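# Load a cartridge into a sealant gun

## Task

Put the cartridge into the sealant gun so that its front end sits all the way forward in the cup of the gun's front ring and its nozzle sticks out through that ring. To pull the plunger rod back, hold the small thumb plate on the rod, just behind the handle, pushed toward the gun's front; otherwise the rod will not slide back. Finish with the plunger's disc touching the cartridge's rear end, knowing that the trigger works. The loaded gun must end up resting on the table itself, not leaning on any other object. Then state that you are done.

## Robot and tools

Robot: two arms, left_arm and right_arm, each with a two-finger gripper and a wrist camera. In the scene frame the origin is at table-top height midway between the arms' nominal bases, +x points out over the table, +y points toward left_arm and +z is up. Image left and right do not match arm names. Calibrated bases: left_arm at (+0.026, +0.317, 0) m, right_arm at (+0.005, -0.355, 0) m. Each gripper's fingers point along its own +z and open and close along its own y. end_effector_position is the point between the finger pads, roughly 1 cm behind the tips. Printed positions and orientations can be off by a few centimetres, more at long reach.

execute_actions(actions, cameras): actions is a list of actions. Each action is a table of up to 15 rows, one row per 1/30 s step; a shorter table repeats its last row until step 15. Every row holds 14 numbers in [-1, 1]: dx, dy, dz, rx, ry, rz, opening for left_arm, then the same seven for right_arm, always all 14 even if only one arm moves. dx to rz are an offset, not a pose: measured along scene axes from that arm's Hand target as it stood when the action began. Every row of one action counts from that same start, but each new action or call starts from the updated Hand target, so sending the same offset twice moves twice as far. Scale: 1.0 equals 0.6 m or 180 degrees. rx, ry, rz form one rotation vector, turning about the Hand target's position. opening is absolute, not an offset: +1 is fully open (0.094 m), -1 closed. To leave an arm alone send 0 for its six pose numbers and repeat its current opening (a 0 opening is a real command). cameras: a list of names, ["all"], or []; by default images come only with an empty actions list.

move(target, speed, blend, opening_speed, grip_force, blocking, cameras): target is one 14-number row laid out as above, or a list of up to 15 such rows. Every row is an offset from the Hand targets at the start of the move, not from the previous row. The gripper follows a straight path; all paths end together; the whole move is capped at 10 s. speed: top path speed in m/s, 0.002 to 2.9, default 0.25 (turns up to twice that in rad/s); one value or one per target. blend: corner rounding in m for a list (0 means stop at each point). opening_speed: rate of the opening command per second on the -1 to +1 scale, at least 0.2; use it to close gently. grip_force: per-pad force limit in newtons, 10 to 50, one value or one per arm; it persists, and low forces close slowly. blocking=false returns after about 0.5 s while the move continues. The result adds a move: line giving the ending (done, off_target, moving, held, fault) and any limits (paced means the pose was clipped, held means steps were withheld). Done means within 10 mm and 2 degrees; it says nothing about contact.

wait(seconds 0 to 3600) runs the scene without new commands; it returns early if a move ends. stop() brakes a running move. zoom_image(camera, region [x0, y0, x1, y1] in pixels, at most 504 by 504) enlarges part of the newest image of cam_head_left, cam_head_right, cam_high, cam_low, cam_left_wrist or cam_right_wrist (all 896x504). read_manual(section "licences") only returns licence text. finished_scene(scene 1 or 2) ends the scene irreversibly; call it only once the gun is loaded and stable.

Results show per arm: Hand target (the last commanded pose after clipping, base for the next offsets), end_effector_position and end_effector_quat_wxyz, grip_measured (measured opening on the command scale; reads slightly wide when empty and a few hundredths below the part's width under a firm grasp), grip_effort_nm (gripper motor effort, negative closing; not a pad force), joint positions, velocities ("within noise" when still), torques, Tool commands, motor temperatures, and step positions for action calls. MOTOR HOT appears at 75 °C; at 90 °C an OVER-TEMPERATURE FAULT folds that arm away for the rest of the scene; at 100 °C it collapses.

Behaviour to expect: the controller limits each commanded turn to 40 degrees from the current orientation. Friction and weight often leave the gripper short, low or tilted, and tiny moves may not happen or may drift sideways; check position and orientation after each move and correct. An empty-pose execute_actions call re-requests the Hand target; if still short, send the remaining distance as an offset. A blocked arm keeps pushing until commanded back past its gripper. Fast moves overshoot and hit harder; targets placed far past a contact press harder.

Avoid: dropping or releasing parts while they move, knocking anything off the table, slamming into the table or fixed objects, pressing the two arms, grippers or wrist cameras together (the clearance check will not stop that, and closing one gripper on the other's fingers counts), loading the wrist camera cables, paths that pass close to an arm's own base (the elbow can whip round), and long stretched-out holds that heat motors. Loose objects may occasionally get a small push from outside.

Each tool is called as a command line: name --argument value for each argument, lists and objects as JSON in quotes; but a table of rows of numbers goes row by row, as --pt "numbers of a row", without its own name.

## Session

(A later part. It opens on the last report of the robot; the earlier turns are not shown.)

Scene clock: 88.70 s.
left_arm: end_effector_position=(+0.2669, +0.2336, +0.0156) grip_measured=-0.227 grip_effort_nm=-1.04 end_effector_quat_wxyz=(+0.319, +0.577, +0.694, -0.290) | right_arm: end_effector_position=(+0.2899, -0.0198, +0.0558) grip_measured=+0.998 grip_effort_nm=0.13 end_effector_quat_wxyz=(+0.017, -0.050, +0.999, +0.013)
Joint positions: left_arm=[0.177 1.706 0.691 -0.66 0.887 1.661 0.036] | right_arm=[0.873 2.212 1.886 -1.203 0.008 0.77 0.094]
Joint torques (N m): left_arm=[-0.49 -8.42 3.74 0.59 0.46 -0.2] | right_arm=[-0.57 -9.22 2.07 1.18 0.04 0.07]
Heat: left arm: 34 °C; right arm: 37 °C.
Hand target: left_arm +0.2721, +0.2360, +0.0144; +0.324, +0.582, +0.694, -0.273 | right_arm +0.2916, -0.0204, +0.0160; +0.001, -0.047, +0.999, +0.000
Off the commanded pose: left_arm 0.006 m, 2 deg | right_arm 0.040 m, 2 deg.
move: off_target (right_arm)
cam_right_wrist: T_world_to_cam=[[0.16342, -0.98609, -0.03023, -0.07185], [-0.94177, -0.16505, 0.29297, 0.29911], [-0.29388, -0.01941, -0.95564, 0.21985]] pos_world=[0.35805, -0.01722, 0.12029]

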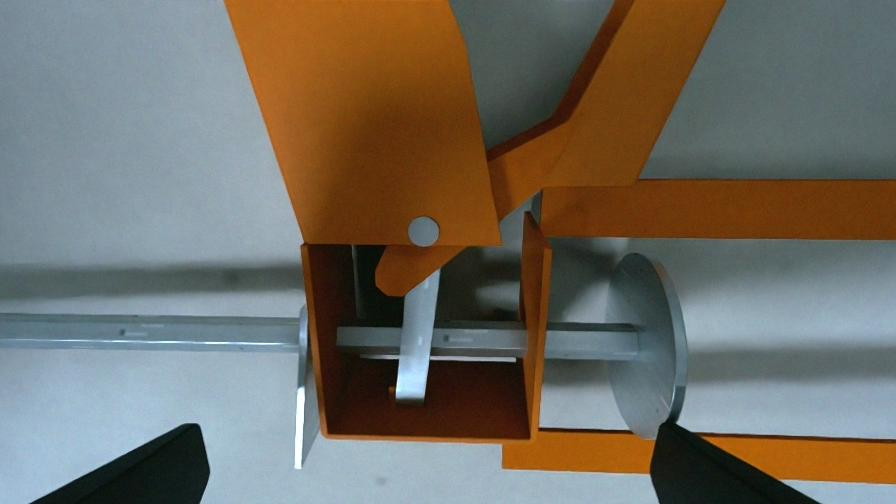

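move --pt "0 0 0 0 0 0 -0.45 0.0 0.0 0.08 0 0 0 1.0" --pt "0 0 0 0 0 0 -0.45 0.002 -0.0158 0.08 0 0 0 1.0" --pt "0 0 0 0 0 0 -0.45 0.002 -0.0158 0.06 0 0 0 1.0" --speed 0.12 --blend '[0.005, 0, 0]' --cameras '["cam_right_wrist"]'

Scene clock: 90.77 s.
left_arm: end_effector_position=(+0.2669, +0.2336, +0.0156) grip_measured=-0.227 grip_effort_nm=-1.04 end_effector_quat_wxyz=(+0.319, +0.577, +0.694, -0.290) | right_arm: end_effector_position=(+0.2928, -0.0274, +0.0614) grip_measured=+0.998 grip_effort_nm=0.12 end_effector_quat_wxyz=(+0.008, -0.046, +0.999, +0.003)
Joint positions: left_arm=[0.177 1.706 0.691 -0.66 0.887 1.661 0.036] | right_arm=[0.856 2.221 1.925 -1.258 0.007 0.762 0.094]
Joint torques (N m): left_arm=[-0.42 -8.4 3.78 0.59 0.45 -0.2] | right_arm=[-0.58 -14.01 5.48 0.48 0.04 0]
Heat: left arm: 34 °C; right arm: 37 °C.
Hand target: left_arm +0.2721, +0.2360, +0.0144; +0.324, +0.582, +0.694, -0.273 | right_arm +0.2928, -0.0300, +0.0519; +0.000, -0.047, +0.999, +0.000
Off the commanded pose: left_arm 0.006 m, 2 deg | right_arm 0.010 m, 1 deg.
move: done; blend cut to 0.0048 m at target 1
cam_right_wrist: T_world_to_cam=[[0.15522, -0.98778, -0.0138, -0.07832], [-0.93779, -0.15173, 0.31229, 0.2969], [-0.31057, -0.03553, -0.94989, 0.22997]] pos_world=[0.36201, -0.02414, 0.12465]

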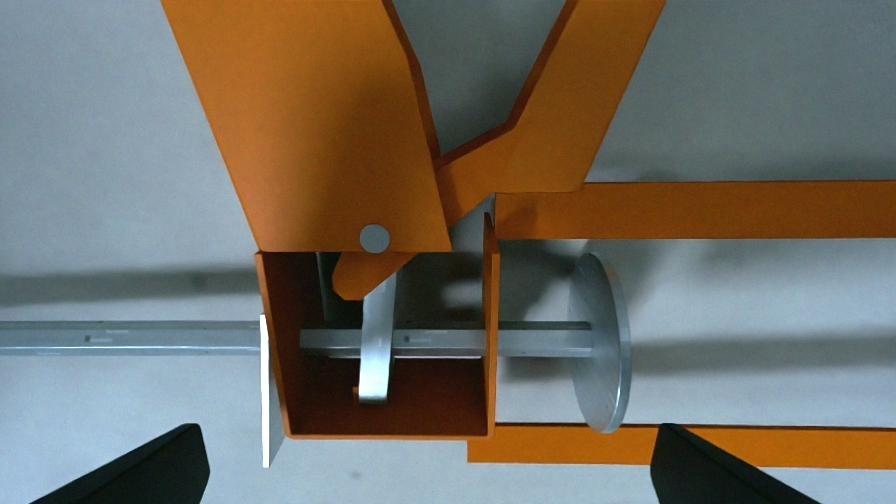

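move --pt "0 0 0 0 0 0 -0.45 0.0 0.003 -0.06 0 0 0 1.0" --speed 0.12 --cameras '["cam_right_wrist"]'

Scene clock: 92.13 s.
left_arm: end_effector_position=(+0.2669, +0.2336, +0.0156) grip_measured=-0.227 grip_effort_nm=-1.04 end_effector_quat_wxyz=(+0.319, +0.577, +0.694, -0.290) | right_arm: end_effector_position=(+0.2923, -0.0279, +0.0345) grip_measured=+0.998 grip_effort_nm=0.13 end_effector_quat_wxyz=(+0.010, -0.046, +0.999, +0.006)
Joint positions: left_arm=[0.177 1.706 0.691 -0.66 0.887 1.661 0.036] | right_arm=[0.856 2.225 1.824 -1.147 0.007 0.761 0.094]
Joint torques (N m): left_arm=[-0.4 -8.38 3.73 0.59 0.46 -0.2] | right_arm=[-0.32 -11.84 5.61 0.67 0.06 0.03]
Heat: left arm: 34 °C; right arm: 37 °C.
Hand target: left_arm +0.2721, +0.2360, +0.0144; +0.324, +0.582, +0.694, -0.273 | right_arm +0.2928, -0.0282, +0.0160; +0.000, -0.047, +0.999, +0.000
Off the commanded pose: left_arm 0.006 m, 2 deg | right_arm 0.019 m, 1 deg.
move: off_target (right_arm)
cam_right_wrist: T_world_to_cam=[[0.15566, -0.98765, -0.01779, -0.07903], [-0.93865, -0.1535, 0.30883, 0.30509], [-0.30774, -0.03137, -0.95095, 0.20354]] pos_world=[0.36131, -0.02483, 0.09793]

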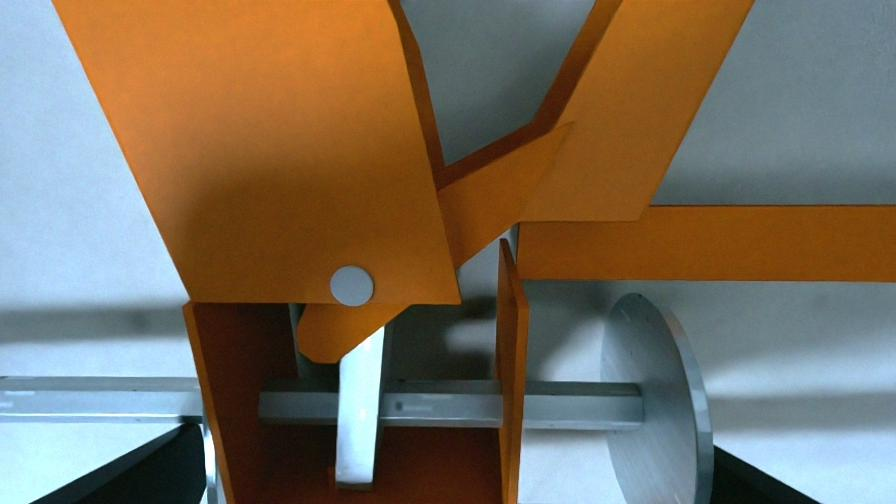

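move --pt "0 0 0 0 0 0 -0.45 0.0 0.0 0 0 0 0 0.12" --speed 0.12 --opening_speed 0.5 --cameras '["cam_right_wrist", "cam_left_wrist"]'

Scene clock: 94.33 s.
left_arm: end_effector_position=(+0.2675, +0.2344, +0.0153) grip_measured=-0.227 grip_effort_nm=-1.04 end_effector_quat_wxyz=(+0.318, +0.579, +0.694, -0.287) | right_arm: end_effector_position=(+0.2952, -0.0364, +0.0334) grip_measured=+0.162 grip_effort_nm=-0.93 end_effector_quat_wxyz=(+0.010, -0.058, +0.998, -0.007)
Joint positions: left_arm=[0.177 1.703 0.691 -0.657 0.881 1.66 0.036] | right_arm=[0.845 2.226 1.821 -1.162 0.025 0.726 0.055]
Joint torques (N m): left_arm=[-0.42 -8.16 3.74 0.57 0.52 -0.2] | right_arm=[0.72 -11.84 6 0.75 -0.14 0.35]
Heat: left arm: 34 °C; right arm: 37 °C.
Hand target: left_arm +0.2722, +0.2360, +0.0144; +0.324, +0.583, +0.694, -0.273 | right_arm +0.2927, -0.0282, +0.0159; +0.000, -0.047, +0.999, +0.000
Off the commanded pose: left_arm 0.005 m, 2 deg | right_arm 0.019 m, 2 deg.
move: done
cam_left_wrist: T_world_to_cam=[[-0.98123, -0.18539, 0.05316, 0.30323], [-0.18726, 0.84983, -0.49268, -0.09911], [0.04616, -0.49338, -0.86859, 0.20409]] pos_world=[0.26956, 0.24114, 0.11232]
cam_right_wrist: T_world_to_cam=[[0.17871, -0.98387, 0.00811, -0.09555], [-0.93537, -0.16733, 0.31158, 0.30529], [-0.30519, -0.06327, -0.95019, 0.20126]] pos_world=[0.36406, -0.03019, 0.09688]
Images, in order (width x height): cam_left_wrist 896x504, cam_right_wrist 896x504.

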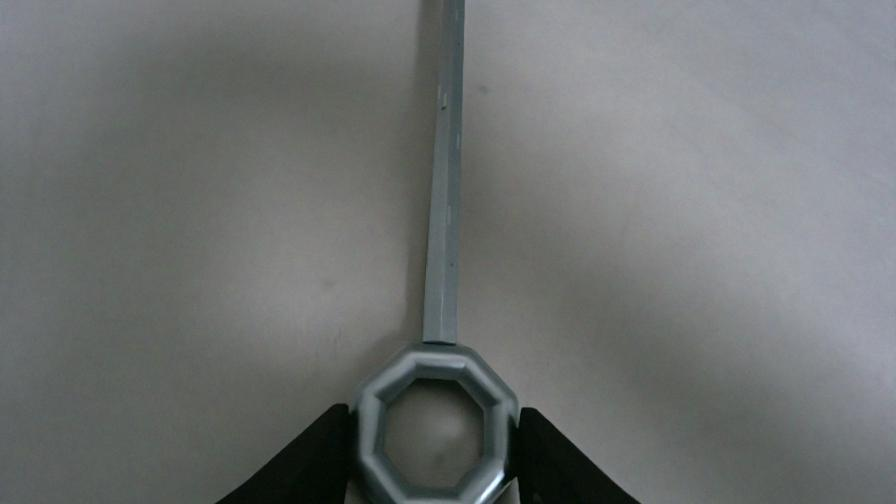

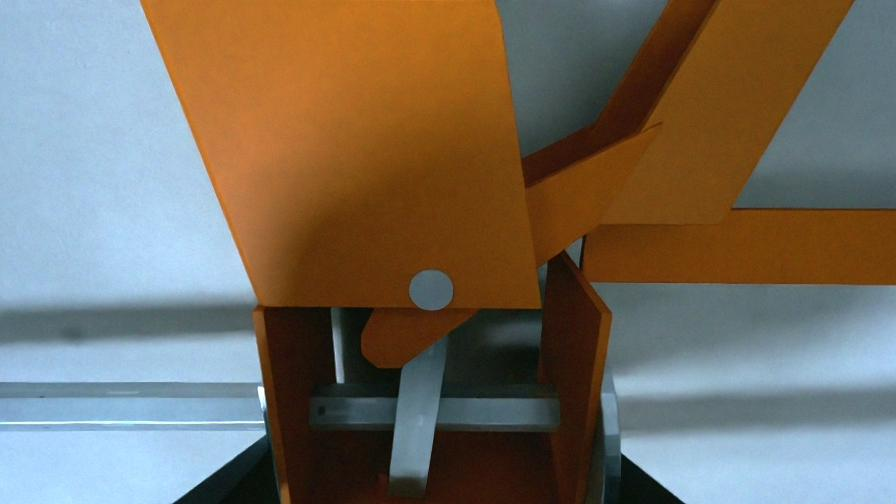

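move --pt "0 0 0 0 0 0 -0.45 0.0 -0.0117 0.008 0 0 0 0.12" --pt "0 0 0 0 0 0 -0.45 0.0 -0.0117 0.008 0 0 0 0.5" --pt "0 0 0 0 0 0 -0.45 -0.01 -0.0117 0.11 0 0 0 0.5" --pt "0 0 0 0 0 0 -0.45 -0.03 -0.17 0.26 0 0 0 0.8" --speed '[0.1, 0.1, 0.2, 0.3]' --opening_speed 1.5 --blend '[0, 0, 0.01, 0]' --cameras '["cam_right_wrist", "cam_head_right", "cam_head_left", "cam_high", "cam_low"]'

Scene clock: 98.37 s.
left_arm: end_effector_position=(+0.2675, +0.2344, +0.0153) grip_measured=-0.227 grip_effort_nm=-1.04 end_effector_quat_wxyz=(+0.318, +0.579, +0.694, -0.287) | right_arm: end_effector_position=(+0.2778, -0.1284, +0.1672) grip_measured=+0.798 grip_effort_nm=0.13 end_effector_quat_wxyz=(+0.005, -0.045, +0.999, -0.005)
Joint positions: left_arm=[0.177 1.703 0.691 -0.657 0.881 1.66 0.036] | right_arm=[0.703 1.908 1.877 -1.539 0.013 0.61 0.084]
Joint torques (N m): left_arm=[-0.44 -8.09 3.78 0.58 0.51 -0.18] | right_arm=[-0.34 -12.71 7.69 0.11 -0.02 0]
Heat: left arm: 34 °C; right arm: 38 °C.
Hand target: left_arm +0.2722, +0.2360, +0.0144; +0.324, +0.583, +0.694, -0.273 | right_arm +0.2748, -0.1302, +0.1721; +0.001, -0.047, +0.999, +0.000
Off the commanded pose: left_arm 0.005 m, 2 deg | right_arm 0.006 m, 1 deg.
move: done; target 2's new opening was sent with right_arm's hand 0.012 m and 2 deg from that target
cam_right_wrist: T_world_to_cam=[[0.15277, -0.98826, 0.00117, -0.17616], [-0.93593, -0.1443, 0.32126, 0.23345], [-0.31732, -0.05018, -0.94699, 0.32173]] pos_world=[0.34749, -0.12426, 0.22988]
Images, in order (width x height): cam_head_left 896x504, cam_head_right 896x504, cam_high 896x504, cam_low 896x504, cam_right_wrist 896x504.

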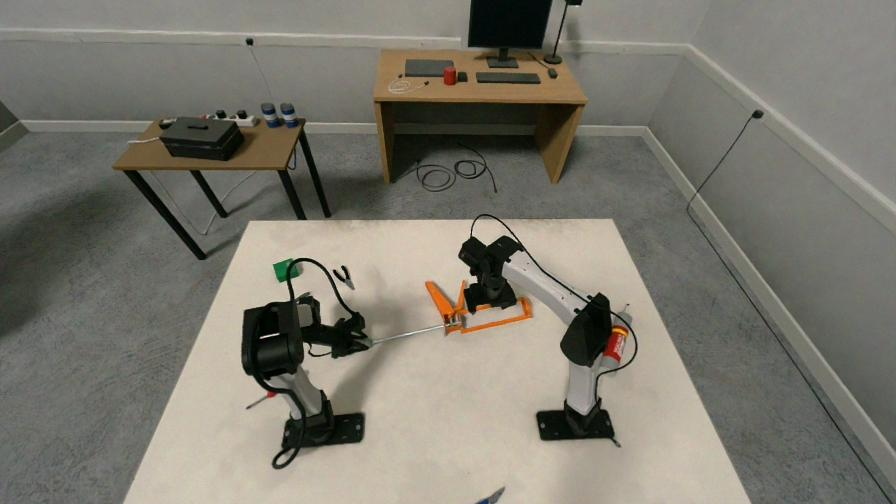

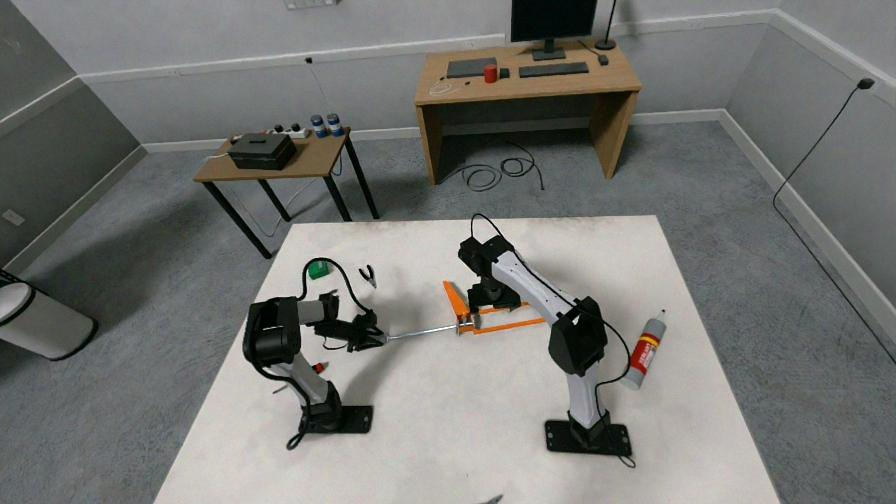

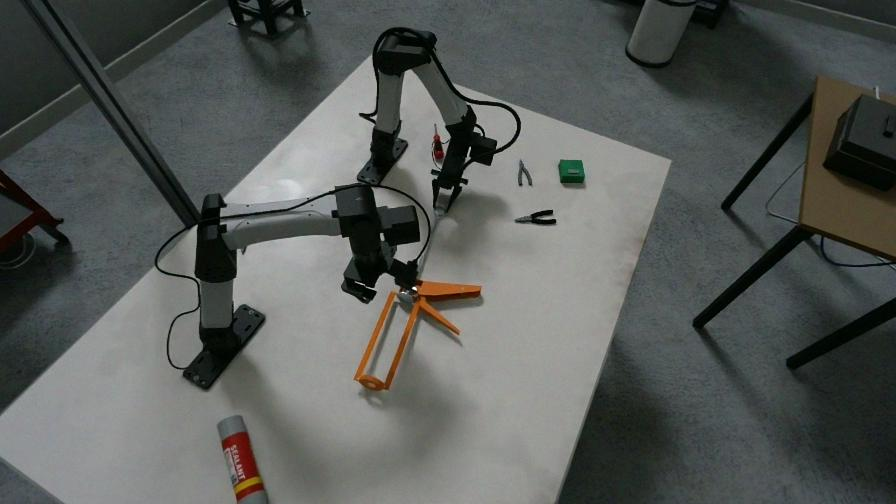

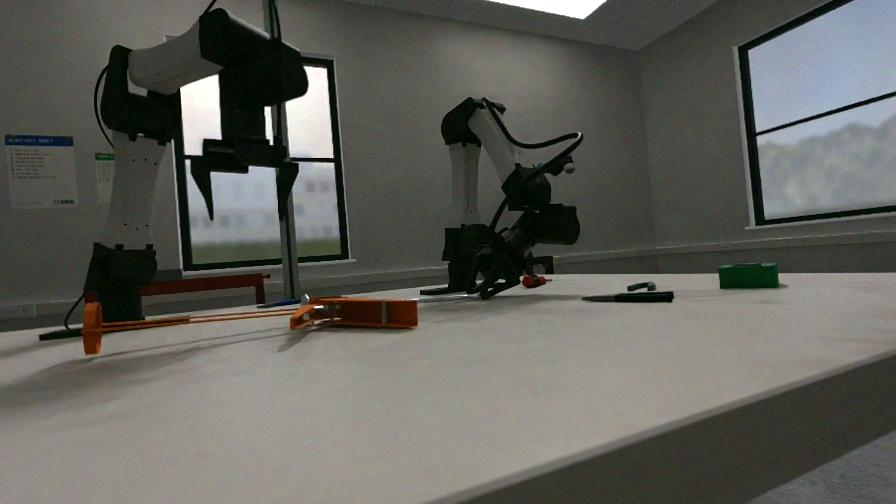

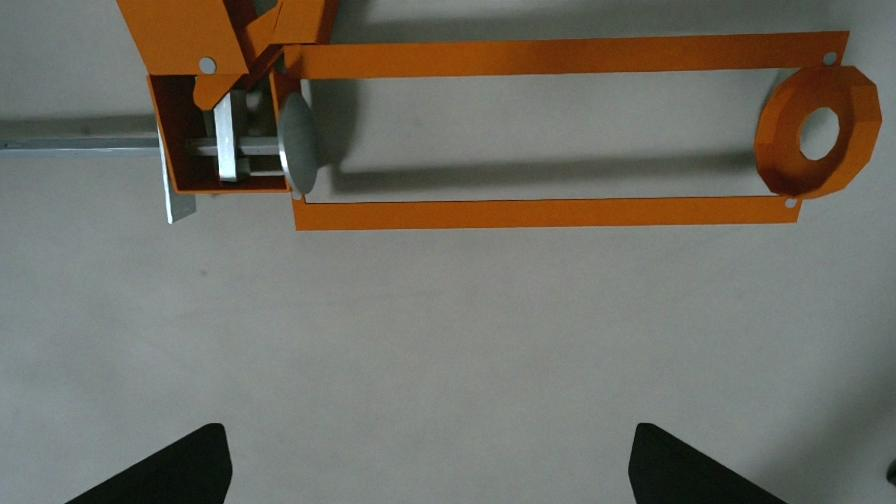

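move --pt "0 0 0 0 0 0 -0.45 0.02 -0.34 -0.01 0 0 -0.12 0.8" --pt "0 0 0 0 0 0 -0.45 -0.0757 -0.6737 -0.02 0 0 -0.2467 0.8" --speed 0.4 --blend '[0.05, 0]' --cameras '["cam_right_wrist"]'

Scene clock: 101.60 s.
left_arm: end_effector_position=(+0.2675, +0.2344, +0.0153) grip_measured=-0.227 grip_effort_nm=-1.04 end_effector_quat_wxyz=(+0.318, +0.579, +0.694, -0.287) | right_arm: end_effector_position=(+0.2226, -0.5292, +0.1592) grip_measured=+0.798 grip_effort_nm=0.13 end_effector_quat_wxyz=(-0.006, +0.335, +0.942, -0.004)
Joint positions: left_arm=[0.177 1.703 0.691 -0.657 0.881 1.66 0.036] | right_arm=[-0.667 1.609 1.488 -1.458 0.011 0.015 0.084]
Joint torques (N m): left_arm=[-0.43 -8.13 3.77 0.56 0.51 -0.2] | right_arm=[-0.53 -6.19 9.91 0.37 -0.03 -0.02]
Heat: left arm: 34 °C; right arm: 38 °C.
Hand target: left_arm +0.2722, +0.2360, +0.0144; +0.324, +0.583, +0.694, -0.273 | right_arm +0.2293, -0.5344, +0.1601; +0.001, +0.334, +0.943, +0.000
Off the commanded pose: left_arm 0.005 m, 2 deg | right_arm 0.009 m, 1 deg.
move: done
cam_right_wrist: T_world_to_cam=[[-0.58152, -0.81353, 0.00115, -0.30783], [-0.76548, 0.54765, 0.33781, 0.45211], [-0.27545, 0.19556, -0.94121, 0.39627]] pos_world=[0.27623, -0.57552, 0.2206]

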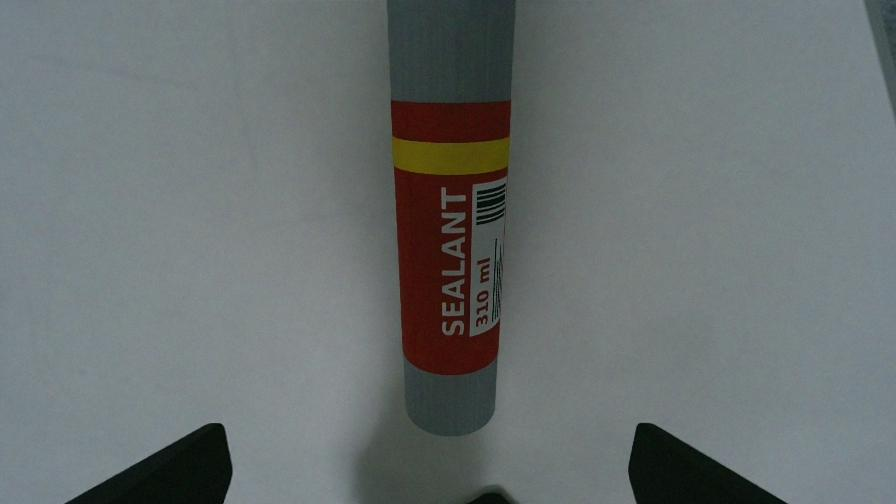

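move --pt "0 0 0 0 0 0 -0.45 0.019 -0.0313 -0.1252 0 0 0 0.8" --speed 0.2 --cameras '["cam_right_wrist"]'

Scene clock: 105.33 s.
left_arm: end_effector_position=(+0.2675, +0.2344, +0.0153) grip_measured=-0.227 grip_effort_nm=-1.04 end_effector_quat_wxyz=(+0.318, +0.579, +0.694, -0.287) | right_arm: end_effector_position=(+0.2420, -0.5532, +0.0950) grip_measured=+0.798 grip_effort_nm=0.13 end_effector_quat_wxyz=(+0.009, +0.334, +0.942, -0.009)
Joint positions: left_arm=[0.177 1.703 0.691 -0.657 0.881 1.66 0.036] | right_arm=[-0.689 1.694 1.324 -1.177 0.011 -0.01 0.084]
Joint torques (N m): left_arm=[-0.49 -8.16 3.81 0.57 0.5 -0.19] | right_arm=[-0.75 -7.39 5.89 0.53 -0.04 -0.01]
Heat: left arm: 34 °C; right arm: 38 °C.
Hand target: left_arm +0.2722, +0.2360, +0.0144; +0.324, +0.583, +0.694, -0.273 | right_arm +0.2407, -0.5532, +0.0849; +0.001, +0.334, +0.943, +0.000
Off the commanded pose: left_arm 0.005 m, 2 deg | right_arm 0.010 m, 1 deg.
move: done
cam_right_wrist: T_world_to_cam=[[-0.5794, -0.81504, 0.00336, -0.31761], [-0.77506, 0.55225, 0.30709, 0.5096], [-0.25215, 0.17532, -0.95167, 0.33005]] pos_world=[0.29417, -0.59816, 0.15867]

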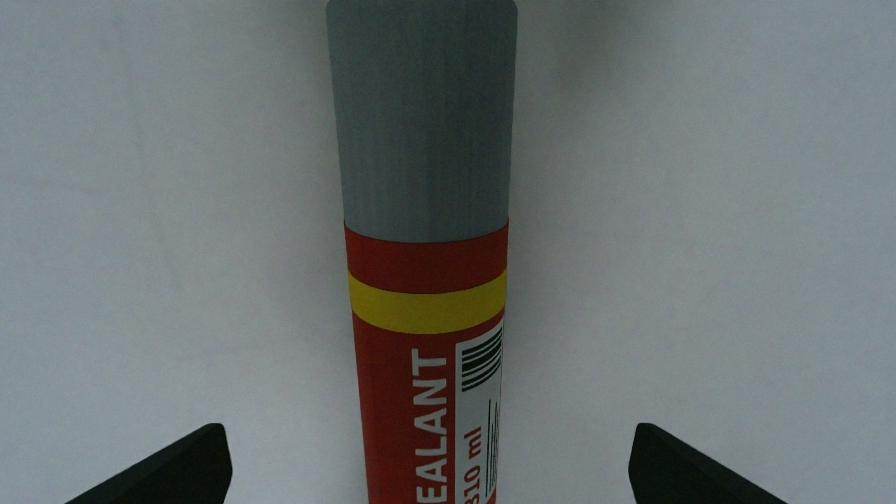

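execute_actions --actions '[]' --cameras '["cam_right_wrist", "cam_high"]'

Scene clock: 106.73 s.
left_arm: end_effector_position=(+0.2675, +0.2344, +0.0153) grip_measured=-0.227 grip_effort_nm=-1.04 end_effector_quat_wxyz=(+0.318, +0.579, +0.694, -0.287) | right_arm: end_effector_position=(+0.2421, -0.5533, +0.0950) grip_measured=+0.798 grip_effort_nm=0.13 end_effector_quat_wxyz=(+0.010, +0.334, +0.942, -0.009)
Joint positions: left_arm=[0.177 1.703 0.691 -0.657 0.881 1.66 0.036] | right_arm=[-0.689 1.694 1.324 -1.176 0.011 -0.01 0.084]
Joint velocities: within noise
Joint torques (N m): left_arm=[-0.44 -8.12 3.81 0.57 0.51 -0.18] | right_arm=[-0.76 -7.32 5.89 0.52 -0.04 -0.01]
Motor temperatures (°C): left_arm=[23 34 31 26 23 22 25] | right_arm=[24 37 33 30 22 21 26]
Heat: left arm: 34 °C; right arm: 37 °C.
Hand target: left_arm +0.2722, +0.2360, +0.0144; +0.324, +0.583, +0.694, -0.273 | right_arm +0.2407, -0.5532, +0.0849; +0.001, +0.334, +0.943, +0.000
Tool commands: left_gripper/opening=-0.45 right_gripper/opening=+0.8
Off the commanded pose: left_arm 0.005 m, 2 deg | right_arm 0.010 m, 1 deg.
camera_calibration:
cam_right_wrist: T_world_to_cam=[[-0.57937, -0.81506, 0.00339, -0.31766], [-0.77526, 0.55234, 0.30642, 0.50993], [-0.25162, 0.17491, -0.95189, 0.32982]] pos_world=[0.29427, -0.59826, 0.15877]
Images, in order (width x height): cam_high 896x504, cam_right_wrist 896x504.

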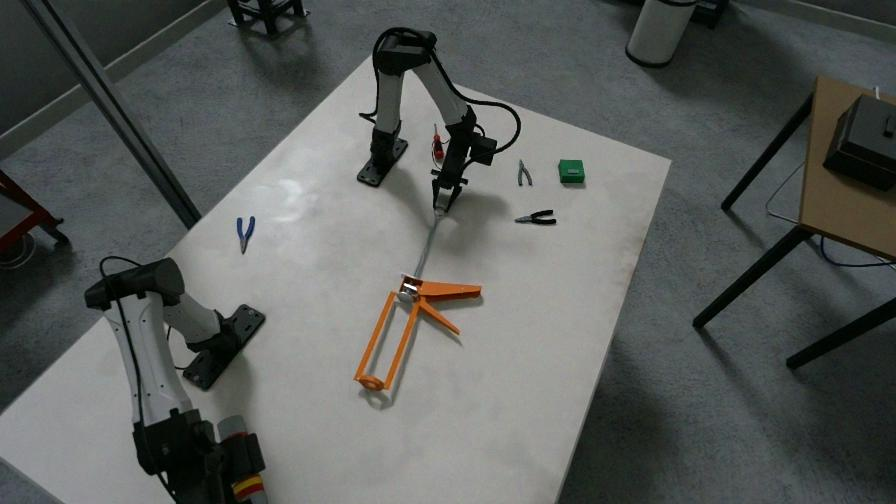

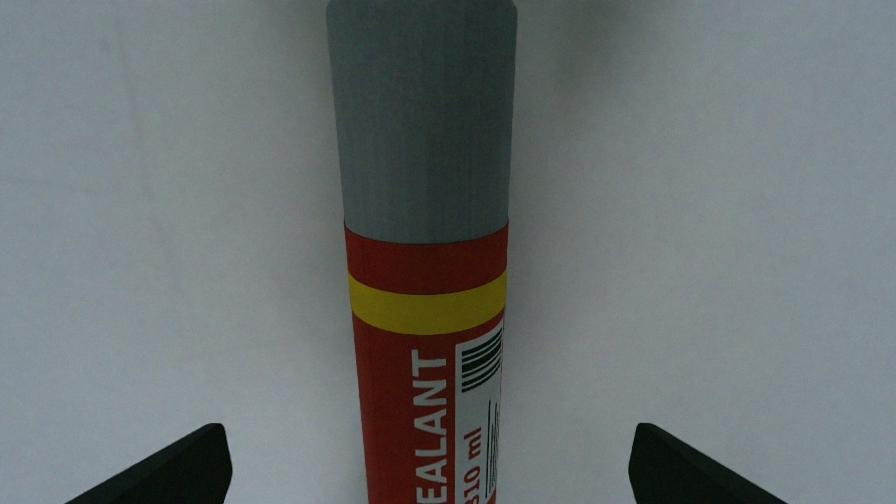

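move --pt "0 0 0 0 0 0 -0.45 -0.0145 0.0150 -0.04 0 0 0 0.8" --pt "0 0 0 0 0 0 -0.45 -0.0145 0.0153 -0.1065 0 0 0 0.8" --speed 0.12 --blend '[0.01,0]' --cameras '["cam_right_wrist"]'

Scene clock: 109.97 s.
left_arm: end_effector_position=(+0.2675, +0.2344, +0.0153) grip_measured=-0.227 grip_effort_nm=-1.04 end_effector_quat_wxyz=(+0.318, +0.579, +0.694, -0.287) | right_arm: end_effector_position=(+0.2344, -0.5469, +0.0313) grip_measured=+0.798 grip_effort_nm=0.13 end_effector_quat_wxyz=(+0.010, +0.334, +0.942, -0.009)
Joint positions: left_arm=[0.177 1.703 0.691 -0.657 0.881 1.66 0.036] | right_arm=[-0.689 1.718 1.09 -0.917 0.011 -0.01 0.084]
Joint torques (N m): left_arm=[-0.42 -8.16 3.77 0.57 0.51 -0.2] | right_arm=[-0.28 -7.01 5.3 0.54 -0.04 0.04]
Heat: left arm: 34 °C; right arm: 37 °C.
Hand target: left_arm +0.2722, +0.2360, +0.0144; +0.324, +0.583, +0.694, -0.273 | right_arm +0.2320, -0.5440, +0.0211; +0.001, +0.334, +0.943, +0.000
Off the commanded pose: left_arm 0.005 m, 2 deg | right_arm 0.011 m, 2 deg.
move: off_target (right_arm)
cam_right_wrist: T_world_to_cam=[[-0.57941, -0.81503, 0.00346, -0.31665], [-0.77552, 0.55261, 0.30527, 0.52012], [-0.25072, 0.1742, -0.95226, 0.26553]] pos_world=[0.28647, -0.59176, 0.09517]

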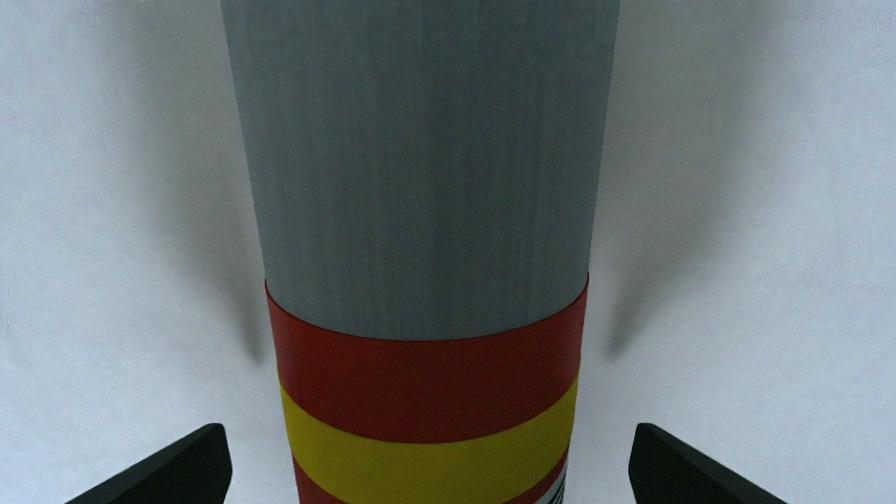

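move --pt "0 0 0 0 0 0 -0.45 0 0 0.0133 0 0 0 0.8" --pt "0 0 0 0 0 0 -0.45 0 0 0.0133 0 0 0 -0.05" --speed 0.1 --opening_speed 1.0 --grip_force '[50, 45]' --cameras '["cam_right_wrist"]'

Scene clock: 112.77 s.
left_arm: end_effector_position=(+0.2675, +0.2344, +0.0153) grip_measured=-0.227 grip_effort_nm=-1.04 end_effector_quat_wxyz=(+0.318, +0.579, +0.694, -0.287) | right_arm: end_effector_position=(+0.2341, -0.5467, +0.0313) grip_measured=-0.004 grip_effort_nm=-0.90 end_effector_quat_wxyz=(+0.010, +0.334, +0.942, -0.009)
Joint positions: left_arm=[0.177 1.703 0.691 -0.657 0.881 1.66 0.036] | right_arm=[-0.689 1.718 1.09 -0.918 0.011 -0.01 0.047]
Joint torques (N m): left_arm=[-0.43 -8.12 3.78 0.57 0.51 -0.2] | right_arm=[-0.31 -8.13 7.31 0.19 -0.03 0.04]
Heat: left arm: 34 °C; right arm: 37 °C.
Hand target: left_arm +0.2722, +0.2360, +0.0144; +0.324, +0.583, +0.694, -0.273 | right_arm +0.2320, -0.5440, +0.0290; +0.001, +0.334, +0.943, +0.000
Off the commanded pose: left_arm 0.005 m, 2 deg | right_arm 0.004 m, 1 deg.
grip_force (N): 50, 45
move: done
cam_right_wrist: T_world_to_cam=[[-0.57937, -0.81506, 0.00339, -0.3167], [-0.77526, 0.55234, 0.30642, 0.5196], [-0.25162, 0.17491, -0.95189, 0.26601]] pos_world=[0.28627, -0.59166, 0.09507]

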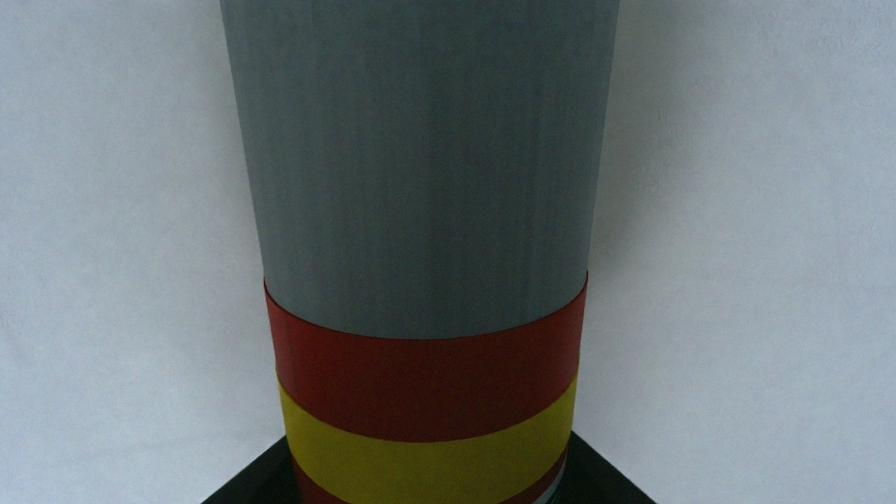

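move --pt "0 0 0 0 0 0 -0.45 0 0 0 0 0 0 0.35" --pt "0 0 0 0 0 0 -0.45 0 0 0.012 0 0 0 0.35" --pt "0 0 0 0 0 0 -0.45 0 0 0.012 0 0 0 -0.05" --speed 0.1 --opening_speed 1.5 --grip_force '[50, 45]' --cameras '["cam_right_wrist"]'

Scene clock: 115.30 s.
left_arm: end_effector_position=(+0.2675, +0.2344, +0.0153) grip_measured=-0.227 grip_effort_nm=-1.04 end_effector_quat_wxyz=(+0.318, +0.579, +0.694, -0.287) | right_arm: end_effector_position=(+0.2287, -0.5422, +0.0312) grip_measured=-0.004 grip_effort_nm=-0.90 end_effector_quat_wxyz=(-0.004, +0.334, +0.942, -0.004)
Joint positions: left_arm=[0.177 1.703 0.691 -0.657 0.881 1.66 0.036] | right_arm=[-0.689 1.718 1.09 -0.947 0.011 -0.01 0.047]
Joint torques (N m): left_arm=[-0.43 -8.17 3.77 0.56 0.51 -0.19] | right_arm=[-0.31 -9.1 9.09 0.13 -0.03 0.04]
Heat: left arm: 34 °C; right arm: 36 °C.
Hand target: left_arm +0.2722, +0.2360, +0.0144; +0.324, +0.583, +0.694, -0.273 | right_arm +0.2320, -0.5440, +0.0362; +0.000, +0.334, +0.943, +0.000
Off the commanded pose: left_arm 0.005 m, 2 deg | right_arm 0.006 m, 1 deg.
grip_force (N): 50, 45
move: done
cam_right_wrist: T_world_to_cam=[[-0.57937, -0.81507, 0.00127, -0.3161], [-0.76817, 0.54656, 0.33344, 0.50723], [-0.27247, 0.19221, -0.94277, 0.27761]] pos_world=[0.28214, -0.58823, 0.093]

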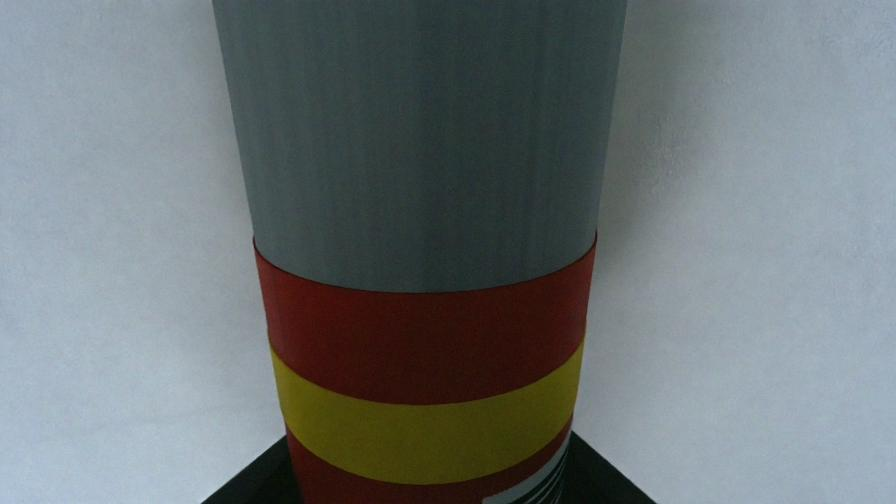

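move --pt "0 0 0 0 0 0 -0.45 0 0 0 0 0 0 0.35" --pt "0 0 0 0 0 0 -0.45 0 0 0.025 0 0 0 0.35" --speed 0.1 --opening_speed 2 --grip_force '[50, 45]' --cameras '[]'

execute_actions --actions '[[[0,0,0,0,0,0,-0.45,0,0,0,0,0,0,0.35]]]'

Scene clock: 117.33 s.
left_arm: end_effector_position=(+0.2675, +0.2344, +0.0153) grip_measured=-0.227 grip_effort_nm=-1.04 end_effector_quat_wxyz=(+0.318, +0.579, +0.694, -0.287) | right_arm: end_effector_position=(+0.2272, -0.5410, +0.0402) grip_measured=+0.348 grip_effort_nm=0.13 end_effector_quat_wxyz=(-0.014, +0.334, +0.942, -0.001)
Joint positions: left_arm=[0.177 1.703 0.691 -0.657 0.881 1.66 0.036] | right_arm=[-0.689 1.718 1.128 -1.006 0.011 -0.01 0.063]
Joint torques (N m): left_arm=[-0.46 -8.16 3.77 0.58 0.51 -0.19] | right_arm=[-0.31 -11.02 9.35 0.09 -0.03 0.04]
Heat: left arm: 34 °C; right arm: 36 °C.
Hand target: left_arm +0.2722, +0.2360, +0.0144; +0.324, +0.583, +0.694, -0.273 | right_arm +0.2319, -0.5439, +0.0512; +0.000, +0.334, +0.943, +0.000
Off the commanded pose: left_arm 0.005 m, 2 deg | right_arm 0.012 m, 2 deg.
grip_force (N): 50, 45
move: off_target (right_arm)

Scene clock: 118.03 s.
left_arm: end_effector_position=(+0.2675, +0.2344, +0.0153) grip_measured=-0.227 grip_effort_nm=-1.04 end_effector_quat_wxyz=(+0.318, +0.579, +0.694, -0.287) | right_arm: end_effector_position=(+0.2272, -0.5409, +0.0402) grip_measured=+0.348 grip_effort_nm=0.13 end_effector_quat_wxyz=(-0.014, +0.334, +0.942, -0.001)
Joint positions: left_arm=[0.177 1.703 0.691 -0.657 0.881 1.66 0.036] | right_arm=[-0.689 1.718 1.128 -1.006 0.011 -0.01 0.063]
Joint torques (N m): left_arm=[-0.49 -8.12 3.78 0.57 0.51 -0.19] | right_arm=[-0.29 -11.02 9.36 0.07 -0.03 0.04]
Heat: left arm: 34 °C; right arm: 36 °C.
Hand target: left_arm +0.2722, +0.2360, +0.0144; +0.324, +0.583, +0.694, -0.273 | right_arm +0.2319, -0.5440, +0.0512; +0.000, +0.334, +0.943, +0.000
Off the commanded pose: left_arm 0.005 m, 2 deg | right_arm 0.012 m, 2 deg.
grip_force (N): 50, 45
Step readings (end_effector_position of left_arm | right_arm):
0: (+0.2675, +0.2344, +0.0153) | (+0.2272, -0.5410, +0.0402)
1: (+0.2675, +0.2344, +0.0153) | (+0.2272, -0.5410, +0.0402)
2: (+0.2675, +0.2344, +0.0153) | (+0.2272, -0.5410, +0.0402)
4: (+0.2675, +0.2344, +0.0153) | (+0.2272, -0.5410, +0.0402)
8: (+0.2675, +0.2344, +0.0153) | (+0.2272, -0.5409, +0.0402)
15: (+0.2675, +0.2344, +0.0153) | (+0.2272, -0.5409, +0.0402)

move --pt "0 0 0 0 0 0 -0.45 0 0 -0.04 0 0 0 0.35" --pt "0 0 0 0 0 0 -0.45 0 0 -0.04 0 0 0 -0.05" --speed 0.1 --opening_speed 1.5 --grip_force '[50, 45]' --cameras '["cam_right_wrist"]'

Scene clock: 120.33 s.
left_arm: end_effector_position=(+0.2675, +0.2344, +0.0153) grip_measured=-0.227 grip_effort_nm=-1.04 end_effector_quat_wxyz=(+0.318, +0.579, +0.694, -0.287) | right_arm: end_effector_position=(+0.2342, -0.5467, +0.0353) grip_measured=-0.016 grip_effort_nm=-0.90 end_effector_quat_wxyz=(+0.007, +0.334, +0.942, -0.008)
Joint positions: left_arm=[0.177 1.703 0.691 -0.657 0.881 1.66 0.036] | right_arm=[-0.689 1.718 1.107 -0.941 0.011 -0.01 0.046]
Joint torques (N m): left_arm=[-0.46 -8.13 3.74 0.57 0.5 -0.19] | right_arm=[-0.29 -7.97 5.16 0.52 -0.03 0.04]
Heat: left arm: 34 °C; right arm: 36 °C.
Hand target: left_arm +0.2722, +0.2360, +0.0144; +0.324, +0.583, +0.694, -0.273 | right_arm +0.2319, -0.5440, +0.0272; +0.000, +0.334, +0.943, +0.000
Off the commanded pose: left_arm 0.005 m, 2 deg | right_arm 0.009 m, 1 deg.
grip_force (N): 50, 45
move: done
cam_right_wrist: T_world_to_cam=[[-0.57935, -0.81507, 0.00298, -0.3167], [-0.7738, 0.55116, 0.31218, 0.51728], [-0.25609, 0.17855, -0.95002, 0.27285]] pos_world=[0.28666, -0.59195, 0.09868]

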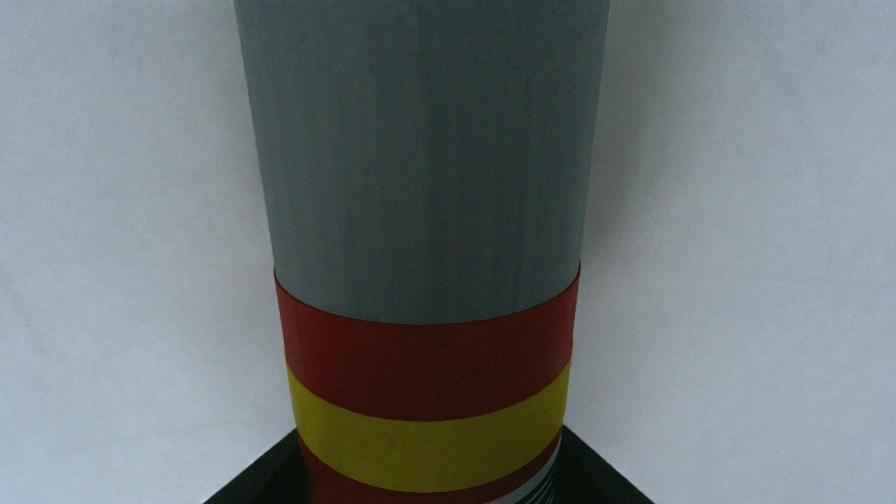

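move --pt "0 0 0 0 0 0 -0.45 0 0 0.09 0 0 0 -0.05" --speed 0.15 --cameras '["cam_right_wrist", "cam_high"]'

Scene clock: 122.60 s.
left_arm: end_effector_position=(+0.2675, +0.2344, +0.0153) grip_measured=-0.227 grip_effort_nm=-1.04 end_effector_quat_wxyz=(+0.318, +0.579, +0.694, -0.287) | right_arm: end_effector_position=(+0.2259, -0.5399, +0.0619) grip_measured=-0.018 grip_effort_nm=-0.92 end_effector_quat_wxyz=(-0.024, +0.334, +0.942, +0.003)
Joint positions: left_arm=[0.177 1.703 0.691 -0.657 0.881 1.66 0.036] | right_arm=[-0.689 1.706 1.204 -1.115 0.011 -0.01 0.046]
Joint torques (N m): left_arm=[-0.47 -8.21 3.77 0.56 0.51 -0.18] | right_arm=[-0.29 -12.71 10.76 -0.09 -0.04 0.03]
Heat: left arm: 34 °C; right arm: 36 °C.
Hand target: left_arm +0.2722, +0.2360, +0.0144; +0.324, +0.583, +0.694, -0.273 | right_arm +0.2319, -0.5440, +0.0811; +0.000, +0.334, +0.943, +0.000
Off the commanded pose: left_arm 0.005 m, 2 deg | right_arm 0.021 m, 3 deg.
grip_force (N): 50, 45
move: off_target (right_arm)
cam_right_wrist: T_world_to_cam=[[-0.57938, -0.81506, -0.00181, -0.31567], [-0.75654, 0.53695, 0.37327, 0.48336], [-0.30327, 0.21763, -0.92772, 0.32514]] pos_world=[0.28139, -0.58759, 0.12064]
Images, in order (width x height): cam_high 896x504, cam_right_wrist 896x504.

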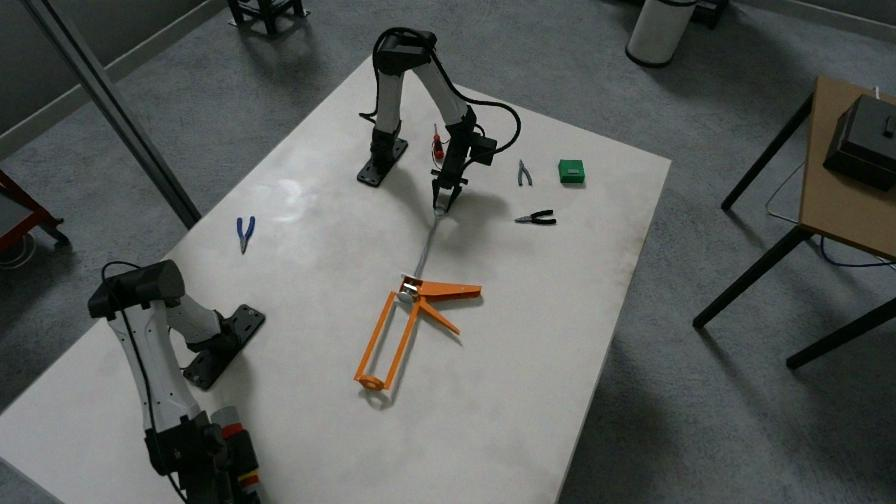

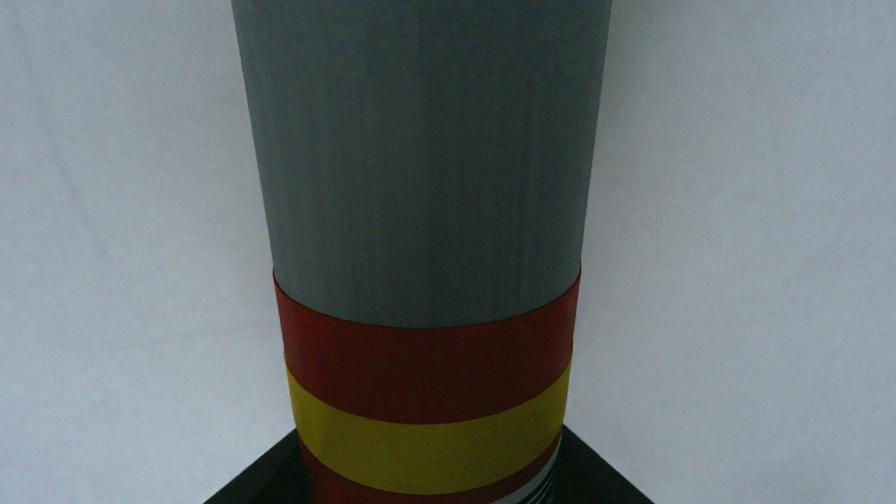

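move --pt "0 0 0 0 0 0 -0.45 0.01 0.08 0.1065 0 0 -0.02 -0.05" --pt "0 0 0 0 0 0 -0.45 0.155 0.615 0.1065 0 0 -0.2494 -0.05" --speed 0.25 --blend '[0.03,0]' --cameras '["cam_right_wrist", "cam_high", "cam_low", "cam_head_left"]'

Scene clock: 125.70 s.
left_arm: end_effector_position=(+0.2675, +0.2344, +0.0153) grip_measured=-0.227 grip_effort_nm=-1.04 end_effector_quat_wxyz=(+0.318, +0.579, +0.694, -0.287) | right_arm: end_effector_position=(+0.3195, -0.1762, +0.1400) grip_measured=-0.018 grip_effort_nm=-0.92 end_effector_quat_wxyz=(-0.006, +0.665, +0.747, -0.002)
Joint positions: left_arm=[0.177 1.703 0.691 -0.657 0.881 1.66 0.036] | right_arm=[0.515 1.928 1.796 -1.446 -0.011 1.966 0.046]
Joint torques (N m): left_arm=[-0.47 -8.14 3.78 0.57 0.5 -0.19] | right_arm=[0.2 -10.43 11.29 -0.02 0.26 0.2]
Heat: left arm: 34 °C; right arm: 36 °C.
Hand target: left_arm +0.2722, +0.2360, +0.0144; +0.324, +0.583, +0.694, -0.273 | right_arm +0.3249, -0.1749, +0.1451; +0.000, +0.668, +0.744, +0.000
Off the commanded pose: left_arm 0.005 m, 2 deg | right_arm 0.008 m, 1 deg.
grip_force (N): 50, 45
move: done
cam_right_wrist: T_world_to_cam=[[-0.98379, -0.17934, 0.00146, 0.27589], [-0.16839, 0.92644, 0.33669, 0.21557], [-0.06173, 0.33099, -0.94161, 0.29151]] pos_world=[0.32571, -0.24672, 0.2015]
Images, in order (width x height): cam_head_left 896x504, cam_high 896x504, cam_low 896x504, cam_right_wrist 896x504.

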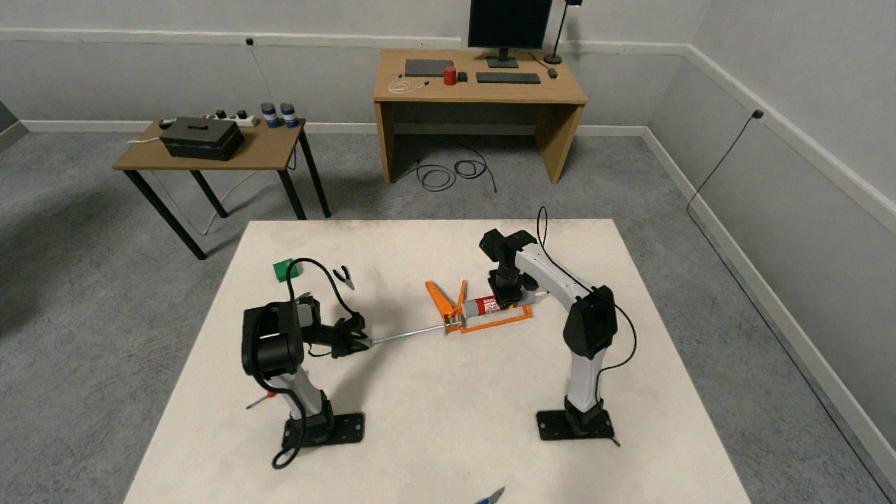

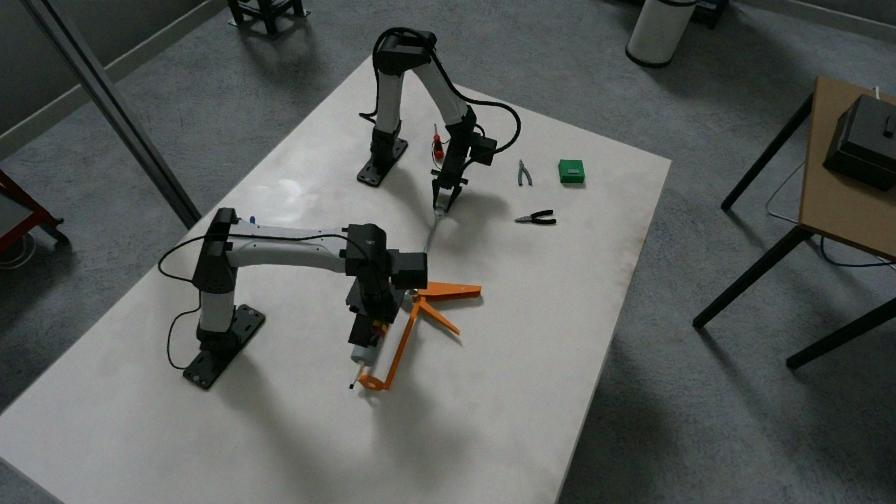

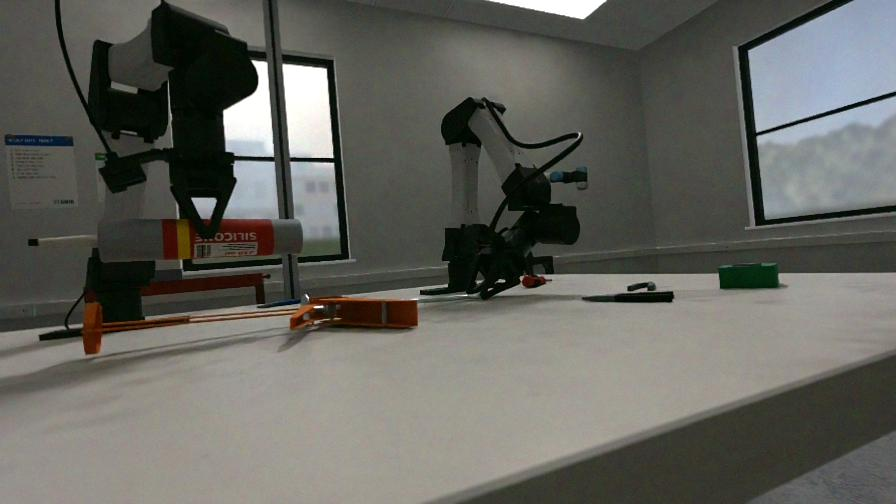

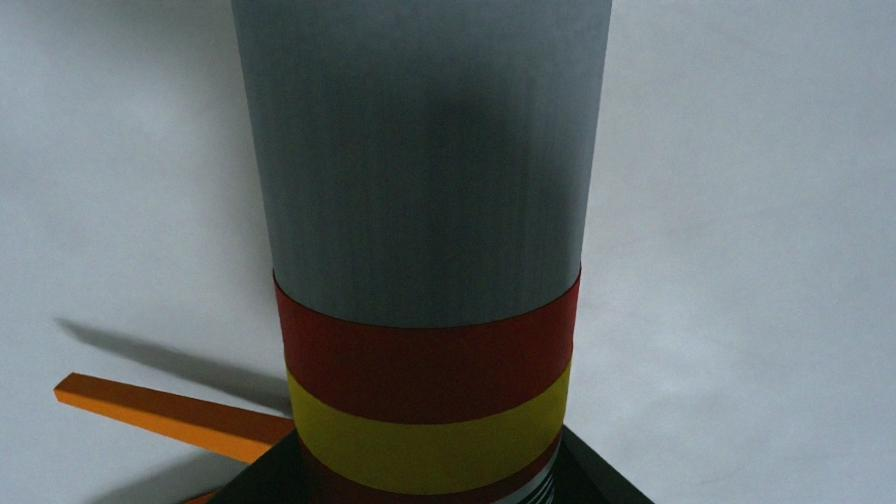

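zoom_image --camera "cam_high" --region '[330, 260, 500, 400]'

zoom_image --camera "cam_low" --region '[20, 180, 440, 400]'

zoom_image --camera "cam_head_left" --region '[350, 250, 570, 370]'

Scaled by 2.965 from the camera's image (finer frame: 1280x720).

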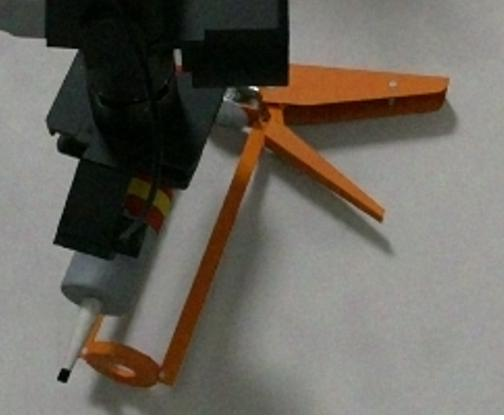

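Scaled by 1.200 from the camera's image (finer frame: 1280x720).

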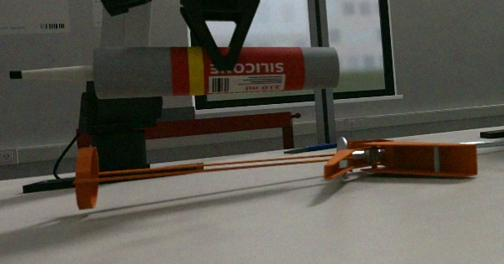

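Scaled by 2.291 from the camera's image (finer frame: 1280x720).

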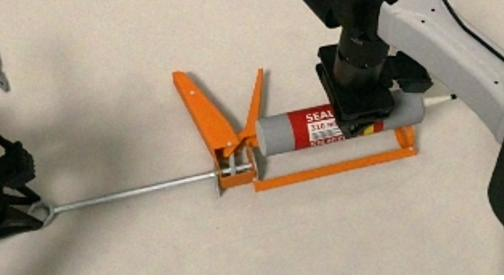

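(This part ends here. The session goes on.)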